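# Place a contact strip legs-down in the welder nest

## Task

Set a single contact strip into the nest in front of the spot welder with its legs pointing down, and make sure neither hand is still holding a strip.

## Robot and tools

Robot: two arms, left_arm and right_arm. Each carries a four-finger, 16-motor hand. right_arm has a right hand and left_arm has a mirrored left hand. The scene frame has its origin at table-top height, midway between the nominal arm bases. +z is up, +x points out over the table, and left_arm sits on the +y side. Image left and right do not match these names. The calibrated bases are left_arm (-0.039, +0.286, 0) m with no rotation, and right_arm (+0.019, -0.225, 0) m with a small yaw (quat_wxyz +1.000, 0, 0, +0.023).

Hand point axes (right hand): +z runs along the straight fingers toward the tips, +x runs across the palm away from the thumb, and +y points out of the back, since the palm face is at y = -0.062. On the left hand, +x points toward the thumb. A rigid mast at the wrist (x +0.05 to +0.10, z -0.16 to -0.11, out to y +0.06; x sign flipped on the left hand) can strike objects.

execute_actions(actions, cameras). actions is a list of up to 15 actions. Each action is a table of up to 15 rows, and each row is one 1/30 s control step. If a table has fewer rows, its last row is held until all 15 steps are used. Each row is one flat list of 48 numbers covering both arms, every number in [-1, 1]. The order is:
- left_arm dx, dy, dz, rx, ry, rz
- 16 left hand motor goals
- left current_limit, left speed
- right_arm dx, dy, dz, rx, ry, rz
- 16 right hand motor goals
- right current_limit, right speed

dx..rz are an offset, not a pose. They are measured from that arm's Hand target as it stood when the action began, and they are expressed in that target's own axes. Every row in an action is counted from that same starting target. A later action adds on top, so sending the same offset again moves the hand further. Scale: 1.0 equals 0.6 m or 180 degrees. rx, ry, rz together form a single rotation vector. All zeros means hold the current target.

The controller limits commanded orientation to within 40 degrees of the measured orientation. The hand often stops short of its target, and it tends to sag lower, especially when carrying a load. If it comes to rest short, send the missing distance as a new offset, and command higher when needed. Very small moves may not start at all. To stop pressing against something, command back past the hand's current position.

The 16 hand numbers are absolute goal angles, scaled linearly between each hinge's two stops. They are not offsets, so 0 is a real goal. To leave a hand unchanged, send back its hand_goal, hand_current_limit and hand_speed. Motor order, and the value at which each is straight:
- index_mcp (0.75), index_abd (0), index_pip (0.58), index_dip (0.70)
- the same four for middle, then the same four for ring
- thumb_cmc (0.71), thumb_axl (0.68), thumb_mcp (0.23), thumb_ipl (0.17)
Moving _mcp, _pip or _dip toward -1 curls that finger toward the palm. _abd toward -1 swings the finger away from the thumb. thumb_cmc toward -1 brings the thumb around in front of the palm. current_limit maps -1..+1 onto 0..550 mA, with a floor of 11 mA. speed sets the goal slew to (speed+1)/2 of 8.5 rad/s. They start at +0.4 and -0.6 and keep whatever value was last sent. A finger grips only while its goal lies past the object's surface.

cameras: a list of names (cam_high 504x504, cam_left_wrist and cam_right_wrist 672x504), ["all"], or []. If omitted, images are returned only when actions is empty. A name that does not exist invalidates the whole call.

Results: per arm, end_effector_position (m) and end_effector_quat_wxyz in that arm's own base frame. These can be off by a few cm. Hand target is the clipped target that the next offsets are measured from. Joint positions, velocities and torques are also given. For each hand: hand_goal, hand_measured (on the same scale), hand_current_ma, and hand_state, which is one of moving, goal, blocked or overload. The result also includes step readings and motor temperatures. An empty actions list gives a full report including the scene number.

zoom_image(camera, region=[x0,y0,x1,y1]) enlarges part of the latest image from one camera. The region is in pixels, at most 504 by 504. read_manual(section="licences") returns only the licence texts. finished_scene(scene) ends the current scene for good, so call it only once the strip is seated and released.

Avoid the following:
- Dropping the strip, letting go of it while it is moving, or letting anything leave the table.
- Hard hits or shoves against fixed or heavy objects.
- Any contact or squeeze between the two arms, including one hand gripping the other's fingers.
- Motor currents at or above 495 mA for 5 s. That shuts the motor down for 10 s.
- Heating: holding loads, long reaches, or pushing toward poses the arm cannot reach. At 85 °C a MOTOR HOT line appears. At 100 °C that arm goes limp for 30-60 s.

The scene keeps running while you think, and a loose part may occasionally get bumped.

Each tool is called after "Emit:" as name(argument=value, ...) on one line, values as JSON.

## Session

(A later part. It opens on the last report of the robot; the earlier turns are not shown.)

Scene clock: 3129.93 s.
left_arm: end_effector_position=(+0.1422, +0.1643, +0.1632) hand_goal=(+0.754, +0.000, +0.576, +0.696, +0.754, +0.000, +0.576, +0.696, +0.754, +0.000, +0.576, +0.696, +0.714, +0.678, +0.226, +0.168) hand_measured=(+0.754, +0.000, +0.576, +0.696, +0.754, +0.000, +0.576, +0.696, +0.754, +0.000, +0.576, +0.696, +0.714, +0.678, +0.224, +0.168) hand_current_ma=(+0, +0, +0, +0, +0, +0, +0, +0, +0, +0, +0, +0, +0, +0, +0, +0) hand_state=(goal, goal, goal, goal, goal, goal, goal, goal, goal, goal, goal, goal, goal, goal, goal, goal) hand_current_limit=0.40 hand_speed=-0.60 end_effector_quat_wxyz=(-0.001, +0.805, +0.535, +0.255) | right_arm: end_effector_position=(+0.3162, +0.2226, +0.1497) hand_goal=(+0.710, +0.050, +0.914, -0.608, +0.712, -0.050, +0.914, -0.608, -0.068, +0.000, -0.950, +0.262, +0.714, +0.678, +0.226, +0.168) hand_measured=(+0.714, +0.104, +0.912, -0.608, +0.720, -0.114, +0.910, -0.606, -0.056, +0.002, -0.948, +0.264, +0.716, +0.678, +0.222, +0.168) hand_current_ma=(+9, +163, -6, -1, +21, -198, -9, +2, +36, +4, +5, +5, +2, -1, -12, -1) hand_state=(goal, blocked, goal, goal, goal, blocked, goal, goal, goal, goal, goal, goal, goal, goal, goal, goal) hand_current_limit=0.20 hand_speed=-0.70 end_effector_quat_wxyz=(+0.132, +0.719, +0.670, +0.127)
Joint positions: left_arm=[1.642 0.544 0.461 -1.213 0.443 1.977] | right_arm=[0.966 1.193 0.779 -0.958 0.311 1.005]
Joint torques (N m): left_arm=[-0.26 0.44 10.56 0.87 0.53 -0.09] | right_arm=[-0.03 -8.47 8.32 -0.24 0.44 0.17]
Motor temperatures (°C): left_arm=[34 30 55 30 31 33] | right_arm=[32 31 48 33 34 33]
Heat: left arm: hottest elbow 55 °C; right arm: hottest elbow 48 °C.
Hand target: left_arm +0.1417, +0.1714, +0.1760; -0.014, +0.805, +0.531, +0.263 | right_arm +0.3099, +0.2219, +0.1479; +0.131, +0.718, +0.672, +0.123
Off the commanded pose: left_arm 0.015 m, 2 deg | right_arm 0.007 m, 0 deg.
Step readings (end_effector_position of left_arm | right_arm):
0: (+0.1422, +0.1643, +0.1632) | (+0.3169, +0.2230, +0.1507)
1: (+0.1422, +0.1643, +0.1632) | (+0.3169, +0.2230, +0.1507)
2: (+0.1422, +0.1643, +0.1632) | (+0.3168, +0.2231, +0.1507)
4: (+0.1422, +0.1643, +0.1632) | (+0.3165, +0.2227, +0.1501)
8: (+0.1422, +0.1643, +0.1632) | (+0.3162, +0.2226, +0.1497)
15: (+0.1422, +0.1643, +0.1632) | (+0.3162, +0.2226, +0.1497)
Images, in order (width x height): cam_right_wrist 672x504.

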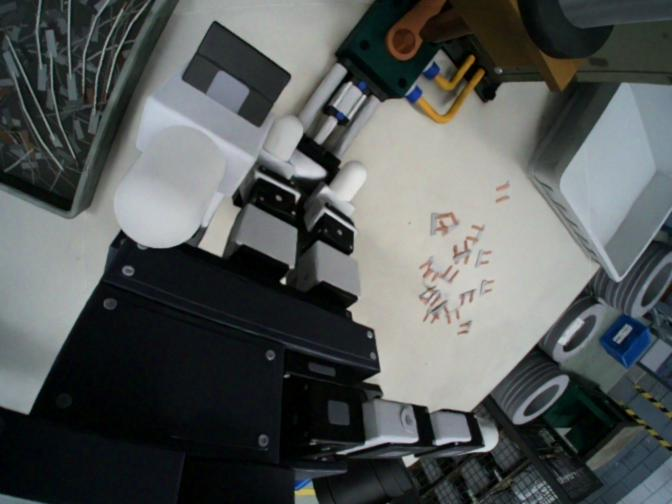

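Emit:
execute_actions(actions=[[[0,0,0,0,0,0,0.754,0,0.576,0.696,0.754,0,0.576,0.696,0.754,0,0.576,0.696,0.714,0.678,0.226,0.168,0.4,-0.6,0,0,0,0,0,0,0.688,0.031,0.937,-0.609,0.684,-0.069,0.937,-0.609,-0.068,0,-0.95,0.262,0.714,0.678,0.226,0.168,0.2,-0.7]]], cameras=["cam_right_wrist"])

Emit:
zoom_image(camera="cam_right_wrist", region=[270, 130, 360, 220])

Scene clock: 3143.53 s.
left_arm: end_effector_position=(+0.1422, +0.1643, +0.1632) hand_goal=(+0.754, +0.000, +0.576, +0.696, +0.754, +0.000, +0.576, +0.696, +0.754, +0.000, +0.576, +0.696, +0.714, +0.678, +0.226, +0.168) hand_measured=(+0.754, +0.000, +0.576, +0.696, +0.754, +0.000, +0.576, +0.696, +0.754, +0.000, +0.576, +0.696, +0.714, +0.678, +0.224, +0.168) hand_current_ma=(+0, +0, +0, +0, +0, +0, +0, +0, +0, +0, +0, +0, +0, +0, +0, +0) hand_state=(goal, goal, goal, goal, goal, goal, goal, goal, goal, goal, goal, goal, goal, goal, goal, goal) hand_current_limit=0.40 hand_speed=-0.60 end_effector_quat_wxyz=(-0.001, +0.805, +0.535, +0.255) | right_arm: end_effector_position=(+0.3161, +0.2223, +0.1496) hand_goal=(+0.688, +0.032, +0.938, -0.608, +0.684, -0.068, +0.938, -0.608, -0.068, +0.000, -0.950, +0.262, +0.714, +0.678, +0.226, +0.168) hand_measured=(+0.692, +0.104, +0.932, -0.608, +0.694, -0.120, +0.934, -0.606, -0.056, +0.002, -0.948, +0.264, +0.716, +0.678, +0.222, +0.168) hand_current_ma=(+10, +229, -14, -1, +28, -156, -10, +2, +36, +4, +5, +5, +2, -1, -12, -1) hand_state=(goal, blocked, goal, goal, goal, blocked, goal, goal, goal, goal, goal, goal, goal, goal, goal, goal) hand_current_limit=0.20 hand_speed=-0.70 end_effector_quat_wxyz=(+0.132, +0.719, +0.670, +0.126)
Joint positions: left_arm=[1.642 0.544 0.461 -1.213 0.443 1.977] | right_arm=[0.966 1.193 0.779 -0.959 0.311 1.006]
Joint torques (N m): left_arm=[-0.26 0.44 10.56 0.87 0.53 -0.09] | right_arm=[0.26 -8.35 8.31 -0.02 0.41 0.14]
Motor temperatures (°C): left_arm=[34 30 55 30 31 33] | right_arm=[32 31 49 33 34 33]
Heat: left arm: hottest elbow 55 °C; right arm: hottest elbow 49 °C.
Hand target: left_arm +0.1417, +0.1714, +0.1760; -0.014, +0.805, +0.531, +0.263 | right_arm +0.3099, +0.2218, +0.1479; +0.131, +0.719, +0.672, +0.123
Off the commanded pose: left_arm 0.015 m, 2 deg | right_arm 0.006 m, 0 deg.
Step readings (end_effector_position of left_arm | right_arm):
0: (+0.1422, +0.1643, +0.1632) | (+0.3162, +0.2226, +0.1497)
1: (+0.1422, +0.1643, +0.1632) | (+0.3162, +0.2226, +0.1497)
2: (+0.1422, +0.1643, +0.1632) | (+0.3162, +0.2226, +0.1497)
4: (+0.1422, +0.1643, +0.1632) | (+0.3161, +0.2224, +0.1497)
8: (+0.1422, +0.1643, +0.1632) | (+0.3161, +0.2223, +0.1497)
15: (+0.1422, +0.1643, +0.1632) | (+0.3161, +0.2223, +0.1497)
Images, in order (width x height): cam_right_wrist 672x504.

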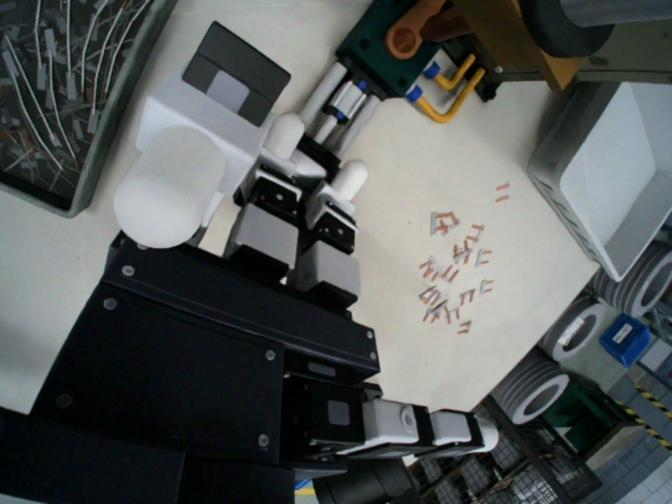

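Scaled by 5.600 from the camera's 672x504 image, which has a finer 960x720 frame.

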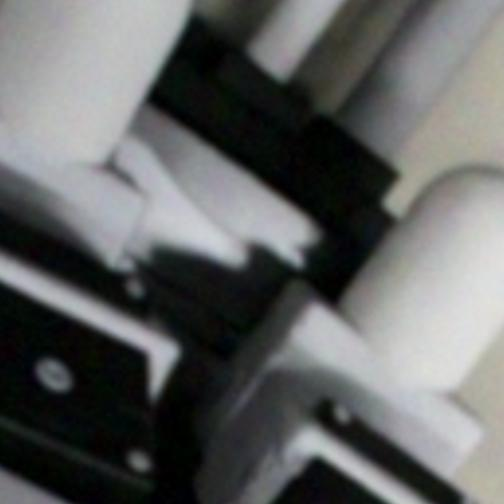

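Emit:
execute_actions(actions=[[[0,0,0,0,0,0,0.754,0,0.576,0.696,0.754,0,0.576,0.696,0.754,0,0.576,0.696,0.714,0.678,0.226,0.168,0.4,-0.6,0,0,0,0,0,0,0.688,0.08,0.937,-0.609,0.684,-0.1,0.937,-0.609,-0.068,0,-0.95,0.262,0.714,0.678,0.226,0.168,0.2,-0.8]],[[0,0,0,0,0,0,0.754,0,0.576,0.696,0.754,0,0.576,0.696,0.754,0,0.576,0.696,0.714,0.678,0.226,0.168,0.4,-0.6,0,0,0,0,0,0,0.688,0.17,0.937,-0.609,0.684,-0.18,0.937,-0.609,-0.068,0,-0.95,0.262,0.714,0.678,0.226,0.168,0.2,-0.8]]], cameras=["cam_right_wrist"])

Emit:
zoom_image(camera="cam_right_wrist", region=[270, 130, 360, 220])

Scene clock: 3151.63 s.
left_arm: end_effector_position=(+0.1422, +0.1643, +0.1632) hand_goal=(+0.754, +0.000, +0.576, +0.696, +0.754, +0.000, +0.576, +0.696, +0.754, +0.000, +0.576, +0.696, +0.714, +0.678, +0.226, +0.168) hand_measured=(+0.754, +0.000, +0.576, +0.696, +0.754, +0.000, +0.576, +0.696, +0.754, +0.000, +0.576, +0.696, +0.714, +0.678, +0.224, +0.168) hand_current_ma=(+0, +0, +0, +0, +0, +0, +0, +0, +0, +0, +0, +0, +0, +0, +0, +0) hand_state=(goal, goal, goal, goal, goal, goal, goal, goal, goal, goal, goal, goal, goal, goal, goal, goal) hand_current_limit=0.40 hand_speed=-0.60 end_effector_quat_wxyz=(-0.001, +0.805, +0.535, +0.255) | right_arm: end_effector_position=(+0.3161, +0.2223, +0.1496) hand_goal=(+0.688, +0.170, +0.938, -0.608, +0.684, -0.180, +0.938, -0.608, -0.068, +0.000, -0.950, +0.262, +0.714, +0.678, +0.226, +0.168) hand_measured=(+0.692, +0.166, +0.936, -0.608, +0.692, -0.176, +0.936, -0.606, -0.056, +0.002, -0.948, +0.264, +0.716, +0.678, +0.222, +0.168) hand_current_ma=(+8, -7, -4, -1, +18, +9, -5, +2, +36, +4, +5, +5, +2, -1, -12, -1) hand_state=(goal, goal, goal, goal, goal, goal, goal, goal, goal, goal, goal, goal, goal, goal, goal, goal) hand_current_limit=0.20 hand_speed=-0.80 end_effector_quat_wxyz=(+0.132, +0.719, +0.670, +0.126)
Joint positions: left_arm=[1.642 0.544 0.461 -1.213 0.443 1.977] | right_arm=[0.966 1.193 0.779 -0.959 0.311 1.006]
Joint torques (N m): left_arm=[-0.26 0.44 10.56 0.88 0.53 -0.09] | right_arm=[0.73 -7.41 8.39 -0.01 0.43 0.19]
Motor temperatures (°C): left_arm=[34 30 55 30 31 33] | right_arm=[32 31 49 33 34 33]
Heat: left arm: hottest elbow 55 °C; right arm: hottest elbow 49 °C.
Hand target: left_arm +0.1417, +0.1714, +0.1760; -0.014, +0.805, +0.531, +0.263 | right_arm +0.3099, +0.2218, +0.1479; +0.131, +0.719, +0.672, +0.123
Off the commanded pose: left_arm 0.015 m, 2 deg | right_arm 0.006 m, 0 deg.
Step readings (end_effector_position of left_arm | right_arm):
0: (+0.1422, +0.1643, +0.1632) | (+0.3161, +0.2223, +0.1496)
1: (+0.1422, +0.1643, +0.1632) | (+0.3161, +0.2223, +0.1496)
2: (+0.1422, +0.1643, +0.1632) | (+0.3161, +0.2223, +0.1496)
4: (+0.1422, +0.1643, +0.1632) | (+0.3161, +0.2223, +0.1496)
8: (+0.1422, +0.1643, +0.1632) | (+0.3161, +0.2223, +0.1496)
15: (+0.1422, +0.1643, +0.1632) | (+0.3161, +0.2223, +0.1496)
16: (+0.1422, +0.1643, +0.1632) | (+0.3161, +0.2223, +0.1496)
17: (+0.1422, +0.1643, +0.1632) | (+0.3161, +0.2223, +0.1496)
19: (+0.1422, +0.1643, +0.1632) | (+0.3161, +0.2223, +0.1496)
23: (+0.1422, +0.1643, +0.1632) | (+0.3161, +0.2223, +0.1496)
30: (+0.1422, +0.1643, +0.1632) | (+0.3161, +0.2223, +0.1496)
Images, in order (width x height): cam_right_wrist 672x504.

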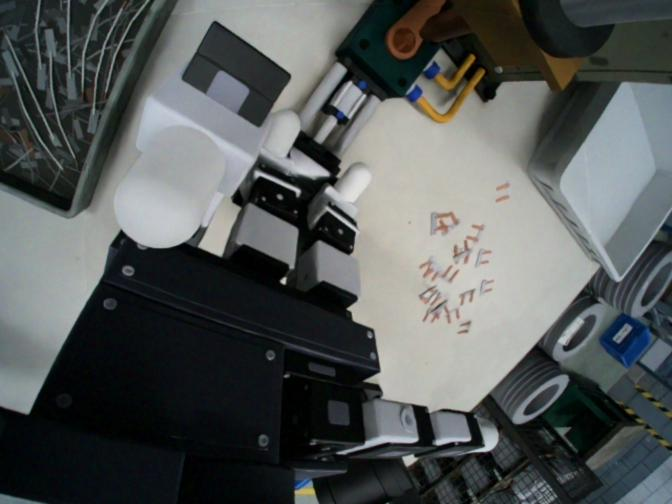

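Scaled by 5.600 from the camera's 672x504 image, which has a finer 960x720 frame.

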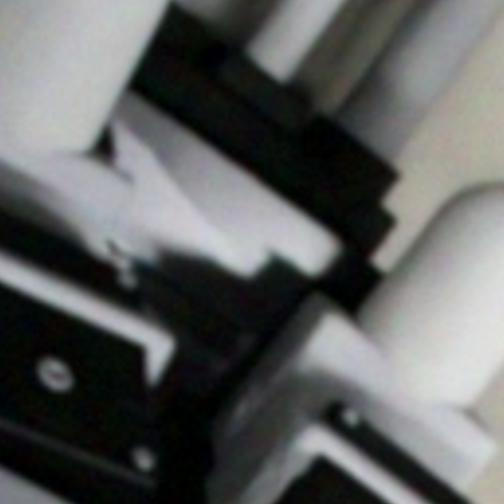

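Emit:
execute_actions(actions=[[[0,0,0,0,0,0,0.754,0,0.576,0.696,0.754,0,0.576,0.696,0.754,0,0.576,0.696,0.714,0.678,0.226,0.168,0.4,-0.6,0,0.02,-0.05,0,0,0,0.688,0.17,0.937,-0.609,0.684,-0.18,0.937,-0.609,-0.068,0,-0.95,0.262,0.714,0.678,0.226,0.168,0.2,-0.8]],[[0,0,0,0,0,0,0.754,0,0.576,0.696,0.754,0,0.576,0.696,0.754,0,0.576,0.696,0.714,0.678,0.226,0.168,0.4,-0.6,0,0.02,-0.05,0,0,0,0.688,0.17,0.937,-0.609,0.684,-0.18,0.937,-0.609,-0.068,0,-0.95,0.262,0.714,0.678,0.226,0.168,0.2,-0.8]]], cameras=["cam_right_wrist"])

Emit:
zoom_image(camera="cam_right_wrist", region=[250, 60, 410, 220])

Scene clock: 3161.50 s.
left_arm: end_effector_position=(+0.1422, +0.1643, +0.1632) hand_goal=(+0.754, +0.000, +0.576, +0.696, +0.754, +0.000, +0.576, +0.696, +0.754, +0.000, +0.576, +0.696, +0.714, +0.678, +0.226, +0.168) hand_measured=(+0.754, +0.000, +0.576, +0.696, +0.754, +0.000, +0.576, +0.696, +0.754, +0.000, +0.576, +0.696, +0.714, +0.678, +0.224, +0.168) hand_current_ma=(+0, +0, +0, +0, +0, +0, +0, +0, +0, +0, +0, +0, +0, +0, +0, +0) hand_state=(goal, goal, goal, goal, goal, goal, goal, goal, goal, goal, goal, goal, goal, goal, goal, goal) hand_current_limit=0.40 hand_speed=-0.60 end_effector_quat_wxyz=(-0.001, +0.805, +0.535, +0.255) | right_arm: end_effector_position=(+0.3051, +0.2065, +0.1896) hand_goal=(+0.688, +0.170, +0.938, -0.608, +0.684, -0.180, +0.938, -0.608, -0.068, +0.000, -0.950, +0.262, +0.714, +0.678, +0.226, +0.168) hand_measured=(+0.692, +0.166, +0.936, -0.608, +0.690, -0.178, +0.936, -0.606, -0.056, +0.002, -0.948, +0.264, +0.716, +0.678, +0.222, +0.168) hand_current_ma=(+8, -6, -4, -1, +13, +5, -5, +2, +36, +4, +5, +5, +2, -1, -12, -1) hand_state=(goal, goal, goal, goal, goal, goal, goal, goal, goal, goal, goal, goal, goal, goal, goal, goal) hand_current_limit=0.20 hand_speed=-0.80 end_effector_quat_wxyz=(+0.137, +0.718, +0.675, +0.100)
Joint positions: left_arm=[1.642 0.544 0.461 -1.213 0.443 1.977] | right_arm=[0.966 1.124 0.848 -1.152 0.311 1.006]
Joint torques (N m): left_arm=[-0.26 0.44 10.56 0.87 0.53 -0.09] | right_arm=[0.21 -6.83 14.15 -0.21 0.47 0.13]
Motor temperatures (°C): left_arm=[34 30 55 30 31 33] | right_arm=[32 31 49 33 34 33]
Heat: left arm: hottest elbow 55 °C; right arm: hottest elbow 49 °C.
Hand target: left_arm +0.1417, +0.1714, +0.1760; -0.014, +0.805, +0.531, +0.263 | right_arm +0.3112, +0.2217, +0.2126; +0.131, +0.719, +0.672, +0.123
Off the commanded pose: left_arm 0.015 m, 2 deg | right_arm 0.028 m, 3 deg.
Step readings (end_effector_position of left_arm | right_arm):
0: (+0.1422, +0.1643, +0.1632) | (+0.3161, +0.2223, +0.1496)
1: (+0.1422, +0.1643, +0.1632) | (+0.3160, +0.2222, +0.1496)
2: (+0.1422, +0.1643, +0.1632) | (+0.3152, +0.2210, +0.1494)
4: (+0.1422, +0.1643, +0.1632) | (+0.3119, +0.2163, +0.1497)
8: (+0.1422, +0.1643, +0.1632) | (+0.3067, +0.2087, +0.1537)
15: (+0.1422, +0.1643, +0.1632) | (+0.3043, +0.2053, +0.1561)
16: (+0.1422, +0.1643, +0.1632) | (+0.3041, +0.2050, +0.1561)
17: (+0.1422, +0.1643, +0.1632) | (+0.3039, +0.2046, +0.1571)
19: (+0.1422, +0.1643, +0.1632) | (+0.3025, +0.2027, +0.1610)
23: (+0.1422, +0.1643, +0.1632) | (+0.3035, +0.2042, +0.1771)
30: (+0.1422, +0.1643, +0.1632) | (+0.3056, +0.2072, +0.1899)
Images, in order (width x height): cam_right_wrist 672x504.

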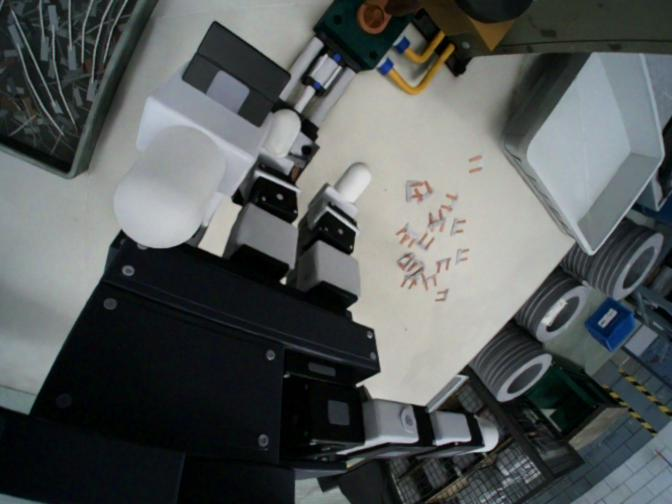

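Scaled by 3.150 from the camera's 672x504 image, which has a finer 960x720 frame.

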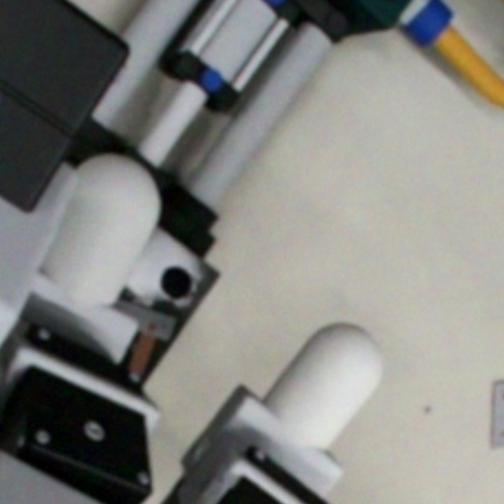

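Emit:
execute_actions(actions=[[[0,0,0,0,0,0,0.754,0,0.576,0.696,0.754,0,0.576,0.696,0.754,0,0.576,0.696,0.714,0.678,0.226,0.168,0.4,-0.6,0.012,-0.04,-0.015,0,0,0,0.688,0.17,0.937,-0.609,0.684,-0.18,0.937,-0.609,-0.068,0,-0.95,0.262,0.714,0.678,0.226,0.168,0.2,-0.8]],[[0,0,0,0,0,0,0.754,0,0.576,0.696,0.754,0,0.576,0.696,0.754,0,0.576,0.696,0.714,0.678,0.226,0.168,0.4,-0.6,0.012,-0.04,-0.015,0,0,0,0.688,0.17,0.937,-0.609,0.684,-0.18,0.937,-0.609,-0.068,0,-0.95,0.262,0.714,0.678,0.226,0.168,0.2,-0.8]]], cameras=["cam_right_wrist"])

Emit:
zoom_image(camera="cam_right_wrist", region=[250, 40, 410, 200])

Scene clock: 3171.90 s.
left_arm: end_effector_position=(+0.1422, +0.1643, +0.1632) hand_goal=(+0.754, +0.000, +0.576, +0.696, +0.754, +0.000, +0.576, +0.696, +0.754, +0.000, +0.576, +0.696, +0.714, +0.678, +0.226, +0.168) hand_measured=(+0.754, +0.000, +0.576, +0.696, +0.754, +0.000, +0.576, +0.696, +0.754, +0.000, +0.576, +0.696, +0.714, +0.678, +0.224, +0.168) hand_current_ma=(+0, +0, +0, +0, +0, +0, +0, +0, +0, +0, +0, +0, +0, +0, +0, +0) hand_state=(goal, goal, goal, goal, goal, goal, goal, goal, goal, goal, goal, goal, goal, goal, goal, goal) hand_current_limit=0.40 hand_speed=-0.60 end_effector_quat_wxyz=(-0.001, +0.805, +0.535, +0.255) | right_arm: end_effector_position=(+0.2589, +0.2268, +0.1911) hand_goal=(+0.688, +0.170, +0.938, -0.608, +0.684, -0.180, +0.938, -0.608, -0.068, +0.000, -0.950, +0.262, +0.714, +0.678, +0.226, +0.168) hand_measured=(+0.692, +0.166, +0.936, -0.608, +0.688, -0.178, +0.936, -0.606, -0.056, +0.002, -0.948, +0.264, +0.716, +0.678, +0.222, +0.168) hand_current_ma=(+8, -6, -4, -1, +8, +5, -5, +2, +36, +4, +5, +5, +2, -1, -12, -1) hand_state=(goal, goal, goal, goal, goal, goal, goal, goal, goal, goal, goal, goal, goal, goal, goal, goal) hand_current_limit=0.20 hand_speed=-0.80 end_effector_quat_wxyz=(+0.139, +0.717, +0.676, +0.100)
Joint positions: left_arm=[1.642 0.544 0.461 -1.213 0.443 1.977] | right_arm=[1.138 1.118 0.848 -1.214 0.334 1.182]
Joint torques (N m): left_arm=[-0.26 0.44 10.56 0.87 0.53 -0.09] | right_arm=[0.85 -6.89 13.24 -0.51 0.58 0.12]
Motor temperatures (°C): left_arm=[34 30 55 30 31 33] | right_arm=[32 31 51 33 34 33]
Heat: left arm: hottest elbow 55 °C; right arm: hottest elbow 51 °C.
Hand target: left_arm +0.1417, +0.1714, +0.1760; -0.014, +0.805, +0.531, +0.263 | right_arm +0.2610, +0.2396, +0.2125; +0.131, +0.718, +0.672, +0.123
Off the commanded pose: left_arm 0.015 m, 2 deg | right_arm 0.025 m, 3 deg.
Step readings (end_effector_position of left_arm | right_arm):
0: (+0.1422, +0.1643, +0.1632) | (+0.3051, +0.2065, +0.1896)
1: (+0.1422, +0.1643, +0.1632) | (+0.3050, +0.2065, +0.1896)
2: (+0.1422, +0.1643, +0.1632) | (+0.3042, +0.2066, +0.1897)
4: (+0.1422, +0.1643, +0.1632) | (+0.2993, +0.2092, +0.1896)
8: (+0.1422, +0.1643, +0.1632) | (+0.2870, +0.2188, +0.1891)
15: (+0.1422, +0.1643, +0.1632) | (+0.2829, +0.2190, +0.1893)
16: (+0.1422, +0.1643, +0.1632) | (+0.2827, +0.2187, +0.1893)
17: (+0.1422, +0.1643, +0.1632) | (+0.2815, +0.2190, +0.1894)
19: (+0.1422, +0.1643, +0.1632) | (+0.2768, +0.2203, +0.1901)
23: (+0.1422, +0.1643, +0.1632) | (+0.2637, +0.2285, +0.1906)
30: (+0.1422, +0.1643, +0.1632) | (+0.2593, +0.2281, +0.1911)
Images, in order (width x height): cam_right_wrist 672x504.

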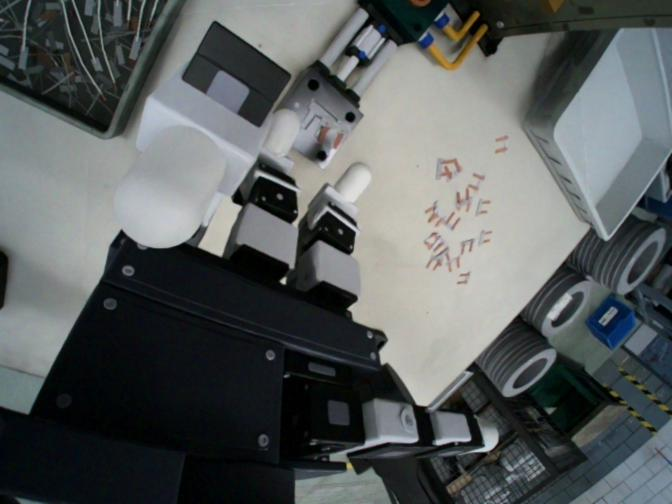

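Scaled by 3.150 from the camera's 672x504 image, which has a finer 960x720 frame.

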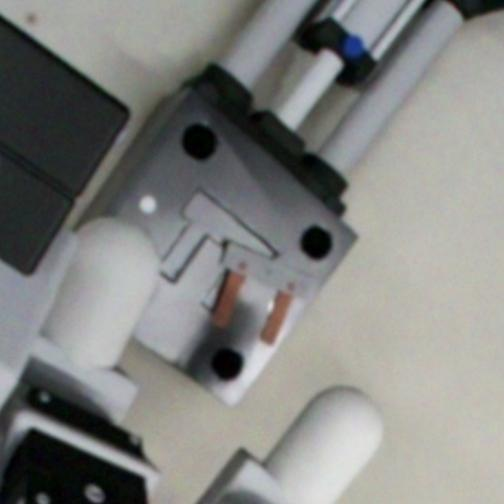

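Emit:
zoom_image(camera="cam_right_wrist", region=[290, 85, 370, 165])

Scaled by 6.300 from the camera's 672x504 image, which has a finer 960x720 frame.

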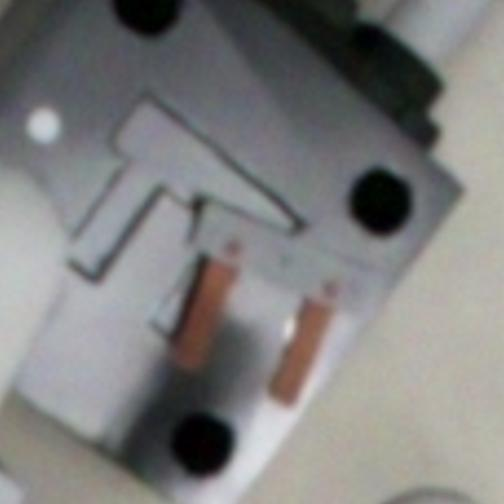

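Emit:
execute_actions(actions=[[[0,0,0,0,0,0,0.754,0,0.576,0.696,0.754,0,0.576,0.696,0.754,0,0.576,0.696,0.714,0.678,0.226,0.168,0.4,-0.6,-0.0118,0.0387,0.0508,0,0.0116,-0.0307,0.754,0.22,0.869,-0.609,0.754,-0.22,0.869,-0.609,-0.068,0,-0.95,0.262,0.714,0.678,0.226,0.168,0.2,-0.6]],[[0,0,0,0,0,0,0.754,0,0.576,0.696,0.754,0,0.576,0.696,0.754,0,0.576,0.696,0.714,0.678,0.226,0.168,0.4,-0.6,-0.0175,0.0373,0.0503,0,0.0116,-0.0307,0.754,0.22,0.869,-0.609,0.754,-0.22,0.869,-0.609,-0.068,0,-0.95,0.262,0.714,0.678,0.226,0.168,0.2,-0.6]]], cameras=["cam_right_wrist"])

Emit:
zoom_image(camera="cam_right_wrist", region=[260, 110, 360, 210])

Scene clock: 3244.93 s.
left_arm: end_effector_position=(+0.1422, +0.1643, +0.1632) hand_goal=(+0.754, +0.000, +0.576, +0.696, +0.754, +0.000, +0.576, +0.696, +0.754, +0.000, +0.576, +0.696, +0.714, +0.678, +0.226, +0.168) hand_measured=(+0.754, +0.000, +0.576, +0.696, +0.754, +0.000, +0.576, +0.696, +0.754, +0.000, +0.576, +0.696, +0.714, +0.678, +0.224, +0.168) hand_current_ma=(+0, +0, +0, +0, +0, +0, +0, +0, +0, +0, +0, +0, +0, +0, +0, +0) hand_state=(goal, goal, goal, goal, goal, goal, goal, goal, goal, goal, goal, goal, goal, goal, goal, goal) hand_current_limit=0.40 hand_speed=-0.60 end_effector_quat_wxyz=(-0.001, +0.805, +0.535, +0.255) | right_arm: end_effector_position=(+0.3216, +0.2230, +0.1710) hand_goal=(+0.754, +0.220, +0.870, -0.608, +0.754, -0.220, +0.870, -0.608, -0.068, +0.000, -0.950, +0.262, +0.714, +0.678, +0.226, +0.168) hand_measured=(+0.754, +0.216, +0.872, -0.608, +0.754, -0.216, +0.872, -0.606, -0.056, +0.002, -0.948, +0.264, +0.716, +0.678, +0.222, +0.168) hand_current_ma=(+0, -6, +4, -1, +1, +7, +6, +2, +36, +4, +4, +5, +3, -1, -12, -1) hand_state=(goal, goal, goal, goal, goal, goal, goal, goal, goal, goal, goal, goal, goal, goal, goal, goal) hand_current_limit=0.20 hand_speed=-0.60 end_effector_quat_wxyz=(+0.118, +0.646, +0.743, +0.130)
Joint positions: left_arm=[1.642 0.544 0.461 -1.213 0.443 1.977] | right_arm=[0.902 1.096 0.77 -0.989 0.246 0.73]
Joint torques (N m): left_arm=[-0.32 0.44 10.55 0.87 0.53 -0.09] | right_arm=[-0.5 -7.47 8.91 1.16 0.37 -0.07]
Motor temperatures (°C): left_arm=[34 30 55 30 31 33] | right_arm=[32 31 56 33 34 33]
Heat: left arm: hottest elbow 55 °C; right arm: hottest elbow 56 °C.
Hand target: left_arm +0.1417, +0.1714, +0.1760; -0.014, +0.805, +0.531, +0.263 | right_arm +0.3250, +0.2210, +0.1719; +0.118, +0.645, +0.742, +0.136
Off the commanded pose: left_arm 0.015 m, 2 deg | right_arm 0.004 m, 1 deg.
Step readings (end_effector_position of left_arm | right_arm):
0: (+0.1422, +0.1643, +0.1632) | (+0.2589, +0.2268, +0.1911)
1: (+0.1422, +0.1643, +0.1632) | (+0.2589, +0.2268, +0.1911)
2: (+0.1422, +0.1643, +0.1632) | (+0.2597, +0.2278, +0.1914)
4: (+0.1422, +0.1643, +0.1632) | (+0.2649, +0.2311, +0.1921)
8: (+0.1422, +0.1643, +0.1632) | (+0.2827, +0.2300, +0.1958)
15: (+0.1422, +0.1643, +0.1632) | (+0.2886, +0.2296, +0.1911)
16: (+0.1422, +0.1643, +0.1632) | (+0.2888, +0.2300, +0.1907)
17: (+0.1422, +0.1643, +0.1632) | (+0.2904, +0.2309, +0.1891)
19: (+0.1422, +0.1643, +0.1632) | (+0.2966, +0.2308, +0.1845)
23: (+0.1422, +0.1643, +0.1632) | (+0.3132, +0.2166, +0.1736)
30: (+0.1422, +0.1643, +0.1632) | (+0.3203, +0.2199, +0.1706)
Images, in order (width x height): cam_right_wrist 672x504.

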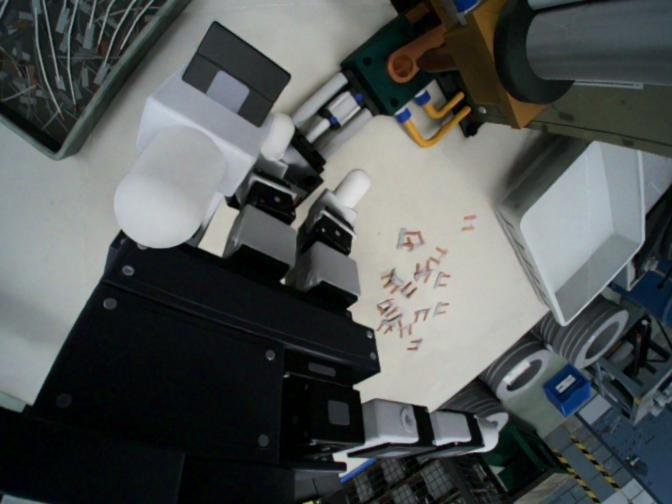

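Scaled by 5.040 from the camera's 672x504 image, which has a finer 960x720 frame.

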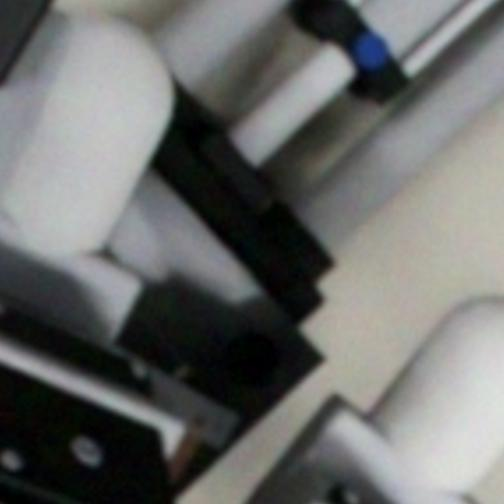

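Emit:
execute_actions(actions=[[[0,0,0,0,0,0,0.754,0,0.576,0.696,0.754,0,0.576,0.696,0.754,0,0.576,0.696,0.714,0.678,0.226,0.168,0.4,-0.6,-0.0017,-0.0089,0.0234,0,0,0,0.754,0.22,0.869,-0.609,0.754,-0.22,0.869,-0.609,-0.068,0,-0.95,0.262,0.714,0.678,0.226,0.168,0.2,-0.6]]], cameras=["cam_right_wrist"])

Emit:
zoom_image(camera="cam_right_wrist", region=[260, 130, 340, 210])

Scene clock: 3261.00 s.
left_arm: end_effector_position=(+0.1422, +0.1643, +0.1632) hand_goal=(+0.754, +0.000, +0.576, +0.696, +0.754, +0.000, +0.576, +0.696, +0.754, +0.000, +0.576, +0.696, +0.714, +0.678, +0.226, +0.168) hand_measured=(+0.754, +0.000, +0.576, +0.696, +0.754, +0.000, +0.576, +0.696, +0.754, +0.000, +0.576, +0.696, +0.714, +0.678, +0.224, +0.168) hand_current_ma=(+0, +0, +0, +0, +0, +0, +0, +0, +0, +0, +0, +0, +0, +0, +0, +0) hand_state=(goal, goal, goal, goal, goal, goal, goal, goal, goal, goal, goal, goal, goal, goal, goal, goal) hand_current_limit=0.40 hand_speed=-0.60 end_effector_quat_wxyz=(-0.001, +0.805, +0.535, +0.255) | right_arm: end_effector_position=(+0.3209, +0.2219, +0.1596) hand_goal=(+0.754, +0.220, +0.870, -0.608, +0.754, -0.220, +0.870, -0.608, -0.068, +0.000, -0.950, +0.262, +0.714, +0.678, +0.226, +0.168) hand_measured=(+0.754, +0.216, +0.872, -0.608, +0.754, -0.216, +0.872, -0.606, -0.056, +0.002, -0.948, +0.264, +0.716, +0.678, +0.222, +0.168) hand_current_ma=(+0, -6, +4, -1, +1, +7, +6, +2, +36, +4, +4, +5, +3, -1, -12, -1) hand_state=(goal, goal, goal, goal, goal, goal, goal, goal, goal, goal, goal, goal, goal, goal, goal, goal) hand_current_limit=0.20 hand_speed=-0.60 end_effector_quat_wxyz=(+0.117, +0.645, +0.743, +0.136)
Joint positions: left_arm=[1.642 0.544 0.461 -1.213 0.443 1.977] | right_arm=[0.901 1.098 0.736 -0.942 0.244 0.726]
Joint torques (N m): left_arm=[-0.32 0.5 10.56 0.87 0.53 -0.09] | right_arm=[-1.73 -6.07 8.99 1.06 0.3 -0.07]
Motor temperatures (°C): left_arm=[34 30 55 30 31 33] | right_arm=[32 31 54 33 34 33]
Heat: left arm: hottest elbow 55 °C; right arm: hottest elbow 54 °C.
Hand target: left_arm +0.1417, +0.1714, +0.1760; -0.014, +0.805, +0.531, +0.263 | right_arm +0.3250, +0.2201, +0.1568; +0.118, +0.645, +0.742, +0.136
Off the commanded pose: left_arm 0.015 m, 2 deg | right_arm 0.005 m, 0 deg.
Step readings (end_effector_position of left_arm | right_arm):
0: (+0.1422, +0.1643, +0.1632) | (+0.3216, +0.2231, +0.1710)
1: (+0.1422, +0.1643, +0.1632) | (+0.3216, +0.2232, +0.1710)
2: (+0.1422, +0.1643, +0.1632) | (+0.3217, +0.2233, +0.1704)
4: (+0.1422, +0.1643, +0.1632) | (+0.3220, +0.2238, +0.1681)
8: (+0.1422, +0.1643, +0.1632) | (+0.3204, +0.2217, +0.1611)
15: (+0.1422, +0.1643, +0.1632) | (+0.3208, +0.2218, +0.1596)
Images, in order (width x height): cam_right_wrist 672x504.

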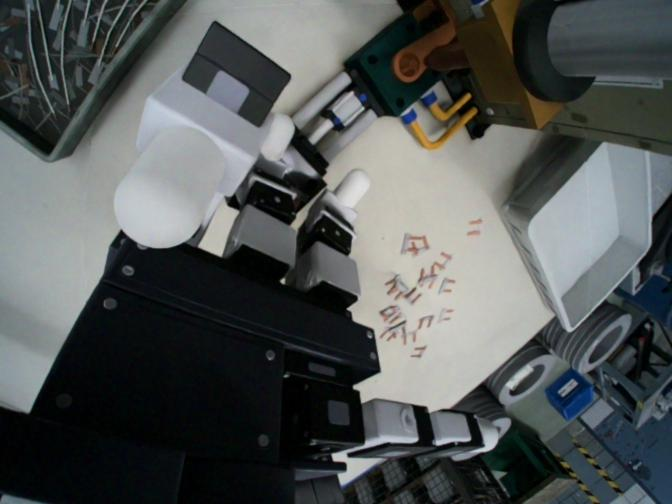

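Scaled by 6.300 from the camera's 672x504 image, which has a finer 960x720 frame.

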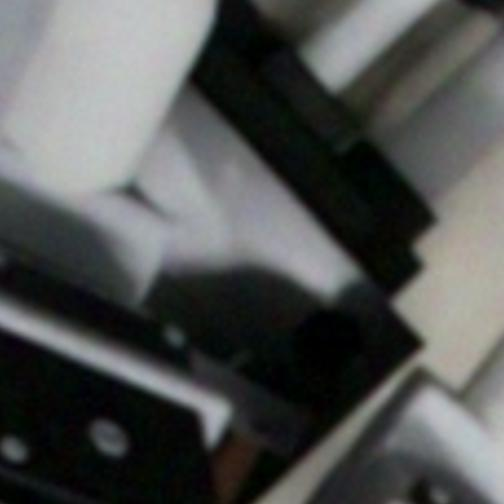

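Emit:
execute_actions(actions=[[[0,0,0,0,0,0,0.754,0,0.576,0.696,0.754,0,0.576,0.696,0.754,0,0.576,0.696,0.714,0.678,0.226,0.168,0.4,-0.6,-0.0017,-0.0107,0.0203,0,0,0,0.754,0.22,0.869,-0.609,0.754,-0.22,0.869,-0.609,-0.068,0,-0.95,0.262,0.714,0.678,0.226,0.168,0.2,-0.6]]], cameras=["cam_right_wrist"])

Emit:
zoom_image(camera="cam_right_wrist", region=[260, 130, 340, 210])

Scene clock: 3272.13 s.
left_arm: end_effector_position=(+0.1422, +0.1643, +0.1632) hand_goal=(+0.754, +0.000, +0.576, +0.696, +0.754, +0.000, +0.576, +0.696, +0.754, +0.000, +0.576, +0.696, +0.714, +0.678, +0.226, +0.168) hand_measured=(+0.754, +0.000, +0.576, +0.696, +0.754, +0.000, +0.576, +0.696, +0.754, +0.000, +0.576, +0.696, +0.714, +0.678, +0.224, +0.168) hand_current_ma=(+0, +0, +0, +0, +0, +0, +0, +0, +0, +0, +0, +0, +0, +0, +0, +0) hand_state=(goal, goal, goal, goal, goal, goal, goal, goal, goal, goal, goal, goal, goal, goal, goal, goal) hand_current_limit=0.40 hand_speed=-0.60 end_effector_quat_wxyz=(-0.001, +0.805, +0.535, +0.255) | right_arm: end_effector_position=(+0.3210, +0.2217, +0.1504) hand_goal=(+0.754, +0.220, +0.870, -0.608, +0.754, -0.220, +0.870, -0.608, -0.068, +0.000, -0.950, +0.262, +0.714, +0.678, +0.226, +0.168) hand_measured=(+0.754, +0.220, +0.872, -0.610, +0.754, -0.218, +0.874, -0.608, -0.056, +0.002, -0.948, +0.264, +0.716, +0.678, +0.222, +0.168) hand_current_ma=(-1, -1, +2, -3, +1, +2, +7, +1, +36, +4, +4, +5, +4, -1, -13, -1) hand_state=(goal, goal, goal, goal, goal, goal, goal, goal, goal, goal, goal, goal, goal, goal, goal, goal) hand_current_limit=0.20 hand_speed=-0.60 end_effector_quat_wxyz=(+0.117, +0.645, +0.742, +0.140)
Joint positions: left_arm=[1.642 0.544 0.461 -1.213 0.443 1.977] | right_arm=[0.901 1.104 0.712 -0.902 0.245 0.725]
Joint torques (N m): left_arm=[-0.26 0.44 10.55 0.87 0.53 -0.09] | right_arm=[-1.55 -5.25 8.44 0.99 0.28 -0.08]
Motor temperatures (°C): left_arm=[34 30 55 30 31 33] | right_arm=[32 31 52 33 34 33]
Heat: left arm: hottest elbow 55 °C; right arm: hottest elbow 52 °C.
Hand target: left_arm +0.1417, +0.1714, +0.1760; -0.014, +0.805, +0.531, +0.263 | right_arm +0.3234, +0.2188, +0.1431; +0.118, +0.645, +0.742, +0.136
Off the commanded pose: left_arm 0.015 m, 2 deg | right_arm 0.008 m, 0 deg.
Step readings (end_effector_position of left_arm | right_arm):
0: (+0.1422, +0.1643, +0.1632) | (+0.3209, +0.2220, +0.1596)
1: (+0.1422, +0.1643, +0.1632) | (+0.3210, +0.2220, +0.1597)
2: (+0.1422, +0.1643, +0.1632) | (+0.3211, +0.2221, +0.1592)
4: (+0.1422, +0.1643, +0.1632) | (+0.3213, +0.2224, +0.1569)
8: (+0.1422, +0.1643, +0.1632) | (+0.3200, +0.2206, +0.1498)
15: (+0.1422, +0.1643, +0.1632) | (+0.3210, +0.2217, +0.1504)
Images, in order (width x height): cam_right_wrist 672x504.

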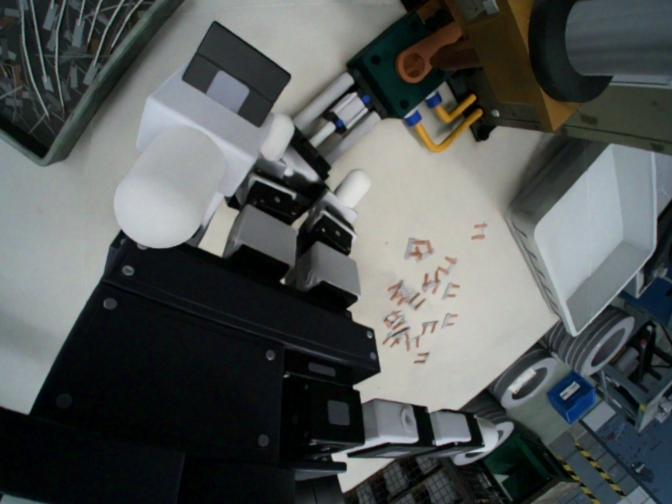

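Scaled by 6.300 from the camera's 672x504 image, which has a finer 960x720 frame.

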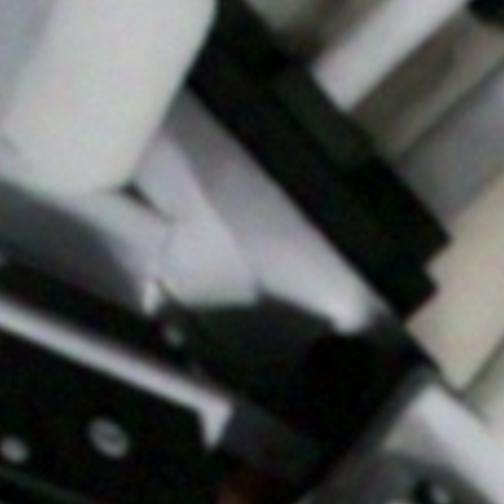

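Emit:
execute_actions(actions=[[[0,0,0,0,0,0,0.754,0,0.576,0.696,0.754,0,0.576,0.696,0.754,0,0.576,0.696,0.714,0.678,0.226,0.168,0.4,-0.6,0,0,0,0,0,0,0.754,0.14,0.869,-0.609,0.754,-0.14,0.869,-0.609,-0.068,0,-0.95,0.262,0.714,0.678,0.226,0.168,0.2,-0.7]],[[0,0,0,0,0,0,0.754,0,0.576,0.696,0.754,0,0.576,0.696,0.754,0,0.576,0.696,0.714,0.678,0.226,0.168,0.4,-0.6,0,0,0,0,0,0,0.754,0.05,0.869,-0.609,0.754,-0.05,0.869,-0.609,-0.068,0,-0.95,0.262,0.714,0.678,0.226,0.168,0.2,-0.7]]], cameras=["cam_right_wrist"])

Emit:
zoom_image(camera="cam_right_wrist", region=[260, 130, 340, 210])

Scene clock: 3281.13 s.
left_arm: end_effector_position=(+0.1422, +0.1643, +0.1632) hand_goal=(+0.754, +0.000, +0.576, +0.696, +0.754, +0.000, +0.576, +0.696, +0.754, +0.000, +0.576, +0.696, +0.714, +0.678, +0.226, +0.168) hand_measured=(+0.754, +0.000, +0.576, +0.696, +0.754, +0.000, +0.576, +0.696, +0.754, +0.000, +0.576, +0.696, +0.714, +0.678, +0.224, +0.168) hand_current_ma=(+0, +0, +0, +0, +0, +0, +0, +0, +0, +0, +0, +0, +0, +0, +0, +0) hand_state=(goal, goal, goal, goal, goal, goal, goal, goal, goal, goal, goal, goal, goal, goal, goal, goal) hand_current_limit=0.40 hand_speed=-0.60 end_effector_quat_wxyz=(-0.001, +0.805, +0.535, +0.255) | right_arm: end_effector_position=(+0.3212, +0.2220, +0.1504) hand_goal=(+0.754, +0.050, +0.870, -0.608, +0.754, -0.050, +0.870, -0.608, -0.068, +0.000, -0.950, +0.262, +0.714, +0.678, +0.226, +0.168) hand_measured=(+0.754, +0.112, +0.872, -0.610, +0.754, -0.114, +0.872, -0.608, -0.056, +0.002, -0.948, +0.264, +0.716, +0.678, +0.222, +0.168) hand_current_ma=(-1, +188, +2, -3, +1, -202, +5, +1, +36, +4, +4, +5, +4, -1, -13, -1) hand_state=(goal, blocked, goal, goal, goal, blocked, goal, goal, goal, goal, goal, goal, goal, goal, goal, goal) hand_current_limit=0.20 hand_speed=-0.70 end_effector_quat_wxyz=(+0.118, +0.644, +0.742, +0.141)
Joint positions: left_arm=[1.642 0.544 0.461 -1.213 0.443 1.977] | right_arm=[0.901 1.105 0.712 -0.9 0.246 0.725]
Joint torques (N m): left_arm=[-0.32 0.44 10.56 0.88 0.53 -0.09] | right_arm=[-1.14 -5.71 8.39 0.96 0.29 -0.09]
Motor temperatures (°C): left_arm=[34 30 55 30 31 33] | right_arm=[32 31 52 33 34 33]
Heat: left arm: hottest elbow 55 °C; right arm: hottest elbow 52 °C.
Hand target: left_arm +0.1417, +0.1714, +0.1760; -0.014, +0.805, +0.531, +0.263 | right_arm +0.3234, +0.2188, +0.1431; +0.118, +0.645, +0.742, +0.136
Off the commanded pose: left_arm 0.015 m, 2 deg | right_arm 0.008 m, 1 deg.
Step readings (end_effector_position of left_arm | right_arm):
0: (+0.1422, +0.1643, +0.1632) | (+0.3210, +0.2217, +0.1504)
1: (+0.1422, +0.1643, +0.1632) | (+0.3210, +0.2217, +0.1504)
2: (+0.1422, +0.1643, +0.1632) | (+0.3210, +0.2217, +0.1504)
4: (+0.1422, +0.1643, +0.1632) | (+0.3212, +0.2218, +0.1507)
8: (+0.1422, +0.1643, +0.1632) | (+0.3212, +0.2219, +0.1506)
15: (+0.1422, +0.1643, +0.1632) | (+0.3212, +0.2219, +0.1506)
16: (+0.1422, +0.1643, +0.1632) | (+0.3212, +0.2219, +0.1506)
17: (+0.1422, +0.1643, +0.1632) | (+0.3212, +0.2219, +0.1506)
19: (+0.1422, +0.1643, +0.1632) | (+0.3212, +0.2220, +0.1504)
23: (+0.1422, +0.1643, +0.1632) | (+0.3212, +0.2220, +0.1504)
30: (+0.1422, +0.1643, +0.1632) | (+0.3212, +0.2220, +0.1504)
Images, in order (width x height): cam_right_wrist 672x504.

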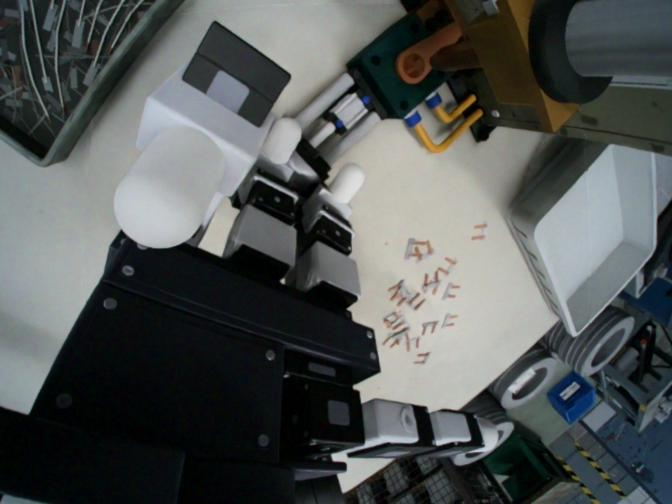

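Scaled by 6.300 from the camera's 672x504 image, which has a finer 960x720 frame.

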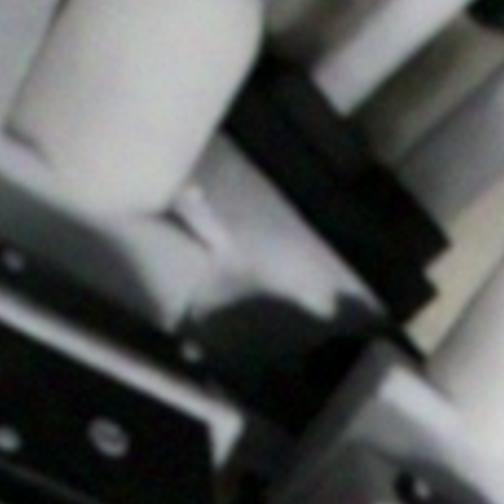

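Emit:
execute_actions(actions=[[[0,0,0,0,0,0,0.754,0,0.576,0.696,0.754,0,0.576,0.696,0.754,0,0.576,0.696,0.714,0.678,0.226,0.168,0.4,-0.6,0,0.0177,-0.0468,0,0,0,0.754,0.05,0.869,-0.609,0.754,-0.05,0.869,-0.609,-0.068,0,-0.95,0.262,0.714,0.678,0.226,0.168,0.2,-0.7]],[[0,0,0,0,0,0,0.754,0,0.576,0.696,0.754,0,0.576,0.696,0.754,0,0.576,0.696,0.714,0.678,0.226,0.168,0.4,-0.6,-0.0012,0.0073,0.0,0,-0.0305,0.0805,0.754,0.05,0.869,-0.609,0.754,-0.05,0.869,-0.609,-0.068,0,-0.95,0.262,0.714,0.678,0.226,0.168,0.2,-0.7]]], cameras=[])

Scene clock: 3330.20 s.
left_arm: end_effector_position=(+0.1422, +0.1643, +0.1632) hand_goal=(+0.754, +0.000, +0.576, +0.696, +0.754, +0.000, +0.576, +0.696, +0.754, +0.000, +0.576, +0.696, +0.714, +0.678, +0.226, +0.168) hand_measured=(+0.754, +0.000, +0.576, +0.696, +0.754, +0.000, +0.576, +0.696, +0.754, +0.000, +0.576, +0.696, +0.714, +0.678, +0.224, +0.168) hand_current_ma=(+0, +0, +0, +0, +0, +0, +0, +0, +0, +0, +0, +0, +0, +0, +0, +0) hand_state=(goal, goal, goal, goal, goal, goal, goal, goal, goal, goal, goal, goal, goal, goal, goal, goal) hand_current_limit=0.40 hand_speed=-0.60 end_effector_quat_wxyz=(-0.001, +0.805, +0.535, +0.255) | right_arm: end_effector_position=(+0.3186, +0.2012, +0.1534) hand_goal=(+0.754, +0.050, +0.870, -0.608, +0.754, -0.050, +0.870, -0.608, -0.068, +0.000, -0.950, +0.262, +0.714, +0.678, +0.226, +0.168) hand_measured=(+0.754, +0.112, +0.870, -0.610, +0.754, -0.114, +0.870, -0.608, -0.056, +0.002, -0.948, +0.264, +0.716, +0.678, +0.222, +0.168) hand_current_ma=(-1, +188, +1, -3, +0, -202, +1, +1, +36, +4, +4, +5, +4, -1, -13, -1) hand_state=(goal, blocked, goal, goal, goal, blocked, goal, goal, goal, goal, goal, goal, goal, goal, goal, goal) hand_current_limit=0.20 hand_speed=-0.70 end_effector_quat_wxyz=(+0.138, +0.738, +0.653, +0.098)
Joint positions: left_arm=[1.642 0.544 0.461 -1.213 0.443 1.977] | right_arm=[0.926 1.192 0.799 -1.036 0.31 1.026]
Joint torques (N m): left_arm=[-0.26 0.5 10.56 0.87 0.53 -0.09] | right_arm=[0.85 -7 13.93 -0.34 0.6 0.15]
Motor temperatures (°C): left_arm=[34 30 56 30 31 33] | right_arm=[32 31 51 33 34 33]
Heat: left arm: hottest elbow 56 °C; right arm: hottest elbow 51 °C.
Hand target: left_arm +0.1417, +0.1714, +0.1760; -0.014, +0.805, +0.531, +0.263 | right_arm +0.3276, +0.2186, +0.1747; +0.135, +0.740, +0.649, +0.119
Off the commanded pose: left_arm 0.015 m, 2 deg | right_arm 0.029 m, 2 deg.
Step readings (end_effector_position of left_arm | right_arm):
0: (+0.1422, +0.1643, +0.1632) | (+0.3212, +0.2220, +0.1504)
1: (+0.1422, +0.1643, +0.1632) | (+0.3212, +0.2220, +0.1504)
2: (+0.1422, +0.1643, +0.1632) | (+0.3211, +0.2218, +0.1503)
4: (+0.1422, +0.1643, +0.1632) | (+0.3192, +0.2192, +0.1493)
8: (+0.1422, +0.1643, +0.1632) | (+0.3143, +0.2131, +0.1494)
15: (+0.1422, +0.1643, +0.1632) | (+0.3120, +0.2103, +0.1489)
16: (+0.1422, +0.1643, +0.1632) | (+0.3120, +0.2100, +0.1487)
17: (+0.1422, +0.1643, +0.1632) | (+0.3125, +0.2082, +0.1495)
19: (+0.1422, +0.1643, +0.1632) | (+0.3145, +0.2037, +0.1516)
23: (+0.1422, +0.1643, +0.1632) | (+0.3196, +0.2062, +0.1527)
30: (+0.1422, +0.1643, +0.1632) | (+0.3194, +0.2042, +0.1519)
No camera images: "cameras" was empty.

Emit:
execute_actions(actions=[[[0,0,0,0,0,0,0.754,0,0.576,0.696,0.754,0,0.576,0.696,0.754,0,0.576,0.696,0.714,0.678,0.226,0.168,0.4,-0.6,0,0.0236,-0.0624,0,0,0,0.754,0.05,0.869,-0.609,0.754,-0.05,0.869,-0.609,-0.068,0,-0.95,0.262,0.714,0.678,0.226,0.168,0.2,-0.7]],[[0,0,0,0,0,0,0.754,0,0.576,0.696,0.754,0,0.576,0.696,0.754,0,0.576,0.696,0.714,0.678,0.226,0.168,0.4,-0.6,0,-0.0295,0.078,0,0,0,0.754,0.05,0.869,-0.609,0.754,-0.05,0.869,-0.609,-0.068,0,-0.95,0.262,0.714,0.678,0.226,0.168,0.2,-0.7]]], cameras=["cam_right_wrist"])

Emit:
zoom_image(camera="cam_right_wrist", region=[260, 120, 350, 210])

Scene clock: 3342.93 s.
left_arm: end_effector_position=(+0.1422, +0.1643, +0.1632) hand_goal=(+0.754, +0.000, +0.576, +0.696, +0.754, +0.000, +0.576, +0.696, +0.754, +0.000, +0.576, +0.696, +0.714, +0.678, +0.226, +0.168) hand_measured=(+0.754, +0.000, +0.576, +0.696, +0.754, +0.000, +0.576, +0.696, +0.754, +0.000, +0.576, +0.696, +0.714, +0.678, +0.224, +0.168) hand_current_ma=(+0, +0, +0, +0, +0, +0, +0, +0, +0, +0, +0, +0, +0, +0, +0, +0) hand_state=(goal, goal, goal, goal, goal, goal, goal, goal, goal, goal, goal, goal, goal, goal, goal, goal) hand_current_limit=0.40 hand_speed=-0.60 end_effector_quat_wxyz=(-0.001, +0.805, +0.535, +0.255) | right_arm: end_effector_position=(+0.3289, +0.2142, +0.1651) hand_goal=(+0.754, +0.050, +0.870, -0.608, +0.754, -0.050, +0.870, -0.608, -0.068, +0.000, -0.950, +0.262, +0.714, +0.678, +0.226, +0.168) hand_measured=(+0.754, +0.112, +0.870, -0.610, +0.754, -0.114, +0.870, -0.608, -0.056, +0.002, -0.948, +0.264, +0.716, +0.678, +0.222, +0.168) hand_current_ma=(+0, +188, +1, -3, +0, -202, +1, +1, +36, +4, +4, +5, +4, -1, -13, -1) hand_state=(goal, blocked, goal, goal, goal, blocked, goal, goal, goal, goal, goal, goal, goal, goal, goal, goal) hand_current_limit=0.20 hand_speed=-0.70 end_effector_quat_wxyz=(+0.136, +0.740, +0.649, +0.112)
Joint positions: left_arm=[1.642 0.544 0.461 -1.213 0.443 1.977] | right_arm=[0.926 1.212 0.842 -1.03 0.312 1.029]
Joint torques (N m): left_arm=[-0.26 0.44 10.56 0.87 0.53 -0.09] | right_arm=[1.08 -7.59 8.94 0.62 0.5 0.17]
Motor temperatures (°C): left_arm=[34 30 56 30 31 33] | right_arm=[32 31 50 33 34 33]
Heat: left arm: hottest elbow 56 °C; right arm: hottest elbow 50 °C.
Hand target: left_arm +0.1417, +0.1714, +0.1760; -0.014, +0.805, +0.531, +0.263 | right_arm +0.3276, +0.2186, +0.1647; +0.135, +0.740, +0.649, +0.119
Off the commanded pose: left_arm 0.015 m, 2 deg | right_arm 0.005 m, 1 deg.
Step readings (end_effector_position of left_arm | right_arm):
0: (+0.1422, +0.1643, +0.1632) | (+0.3186, +0.2011, +0.1534)
1: (+0.1422, +0.1643, +0.1632) | (+0.3186, +0.2011, +0.1537)
2: (+0.1422, +0.1643, +0.1632) | (+0.3183, +0.2007, +0.1547)
4: (+0.1422, +0.1643, +0.1632) | (+0.3172, +0.1991, +0.1598)
8: (+0.1422, +0.1643, +0.1632) | (+0.3195, +0.2019, +0.1777)
15: (+0.1422, +0.1643, +0.1632) | (+0.3216, +0.2046, +0.1916)
16: (+0.1422, +0.1643, +0.1632) | (+0.3215, +0.2044, +0.1916)
17: (+0.1422, +0.1643, +0.1632) | (+0.3219, +0.2049, +0.1916)
19: (+0.1422, +0.1643, +0.1632) | (+0.3254, +0.2095, +0.1908)
23: (+0.1422, +0.1643, +0.1632) | (+0.3294, +0.2150, +0.1800)
30: (+0.1422, +0.1643, +0.1632) | (+0.3282, +0.2133, +0.1647)
Images, in order (width x height): cam_right_wrist 672x504.

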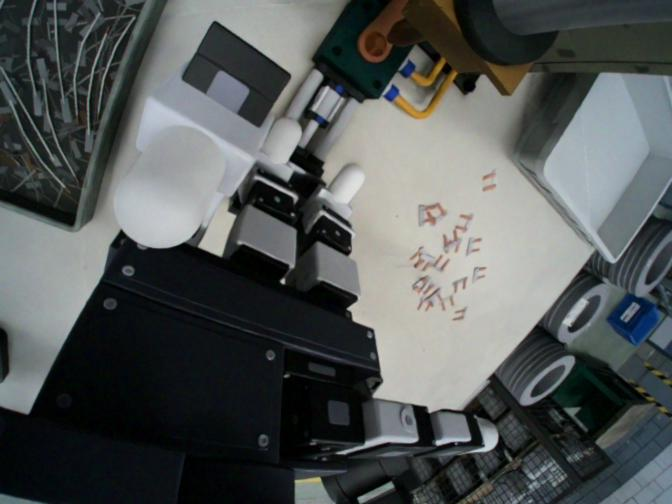

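Scaled by 5.600 from the camera's 672x504 image, which has a finer 960x720 frame.

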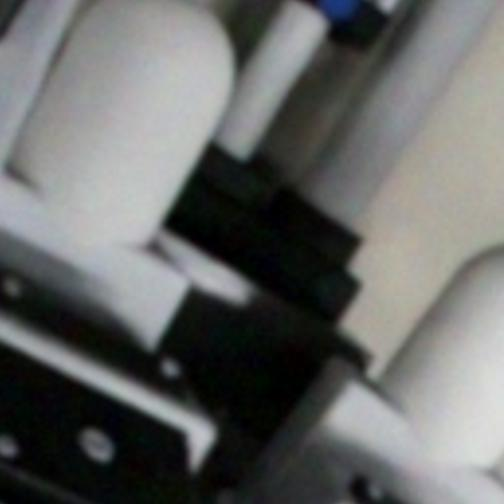

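Emit:
execute_actions(actions=[[[0,0,0,0,0,0,0.754,0,0.576,0.696,0.754,0,0.576,0.696,0.754,0,0.576,0.696,0.714,0.678,0.226,0.168,0.4,-0.6,0.0085,-0.0115,0.0077,0,0,0,0.754,0.05,0.869,-0.609,0.754,-0.05,0.869,-0.609,-0.068,0,-0.95,0.262,0.714,0.678,0.226,0.168,0.2,-0.7]]], cameras=[])

Scene clock: 3353.73 s.
left_arm: end_effector_position=(+0.1422, +0.1643, +0.1632) hand_goal=(+0.754, +0.000, +0.576, +0.696, +0.754, +0.000, +0.576, +0.696, +0.754, +0.000, +0.576, +0.696, +0.714, +0.678, +0.226, +0.168) hand_measured=(+0.754, +0.000, +0.576, +0.696, +0.754, +0.000, +0.576, +0.696, +0.754, +0.000, +0.576, +0.696, +0.714, +0.678, +0.224, +0.168) hand_current_ma=(+0, +0, +0, +0, +0, +0, +0, +0, +0, +0, +0, +0, +0, +0, +0, +0) hand_state=(goal, goal, goal, goal, goal, goal, goal, goal, goal, goal, goal, goal, goal, goal, goal, goal) hand_current_limit=0.40 hand_speed=-0.60 end_effector_quat_wxyz=(-0.001, +0.805, +0.535, +0.255) | right_arm: end_effector_position=(+0.3263, +0.2216, +0.1624) hand_goal=(+0.754, +0.050, +0.870, -0.608, +0.754, -0.050, +0.870, -0.608, -0.068, +0.000, -0.950, +0.262, +0.714, +0.678, +0.226, +0.168) hand_measured=(+0.754, +0.112, +0.870, -0.610, +0.754, -0.114, +0.870, -0.608, -0.056, +0.002, -0.948, +0.264, +0.716, +0.678, +0.222, +0.168) hand_current_ma=(+0, +188, +1, -3, +0, -202, +1, +1, +36, +4, +4, +5, +4, -1, -13, -1) hand_state=(goal, blocked, goal, goal, goal, blocked, goal, goal, goal, goal, goal, goal, goal, goal, goal, goal) hand_current_limit=0.20 hand_speed=-0.70 end_effector_quat_wxyz=(+0.135, +0.740, +0.649, +0.117)
Joint positions: left_arm=[1.642 0.544 0.461 -1.213 0.443 1.977] | right_arm=[0.946 1.223 0.842 -1.015 0.315 1.049]
Joint torques (N m): left_arm=[-0.26 0.5 10.56 0.87 0.53 -0.09] | right_arm=[0.32 -7 8.35 0.53 0.54 0.1]
Motor temperatures (°C): left_arm=[34 30 56 30 31 33] | right_arm=[32 31 50 33 34 33]
Heat: left arm: hottest elbow 56 °C; right arm: hottest elbow 50 °C.
Hand target: left_arm +0.1417, +0.1714, +0.1760; -0.014, +0.805, +0.531, +0.263 | right_arm +0.3235, +0.2243, +0.1578; +0.135, +0.740, +0.649, +0.119
Off the commanded pose: left_arm 0.015 m, 2 deg | right_arm 0.006 m, 0 deg.
Step readings (end_effector_position of left_arm | right_arm):
0: (+0.1422, +0.1643, +0.1632) | (+0.3289, +0.2142, +0.1651)
1: (+0.1422, +0.1643, +0.1632) | (+0.3288, +0.2142, +0.1651)
2: (+0.1422, +0.1643, +0.1632) | (+0.3287, +0.2147, +0.1650)
4: (+0.1422, +0.1643, +0.1632) | (+0.3285, +0.2162, +0.1653)
8: (+0.1422, +0.1643, +0.1632) | (+0.3269, +0.2204, +0.1638)
15: (+0.1422, +0.1643, +0.1632) | (+0.3264, +0.2216, +0.1624)
No camera images: "cameras" was empty.


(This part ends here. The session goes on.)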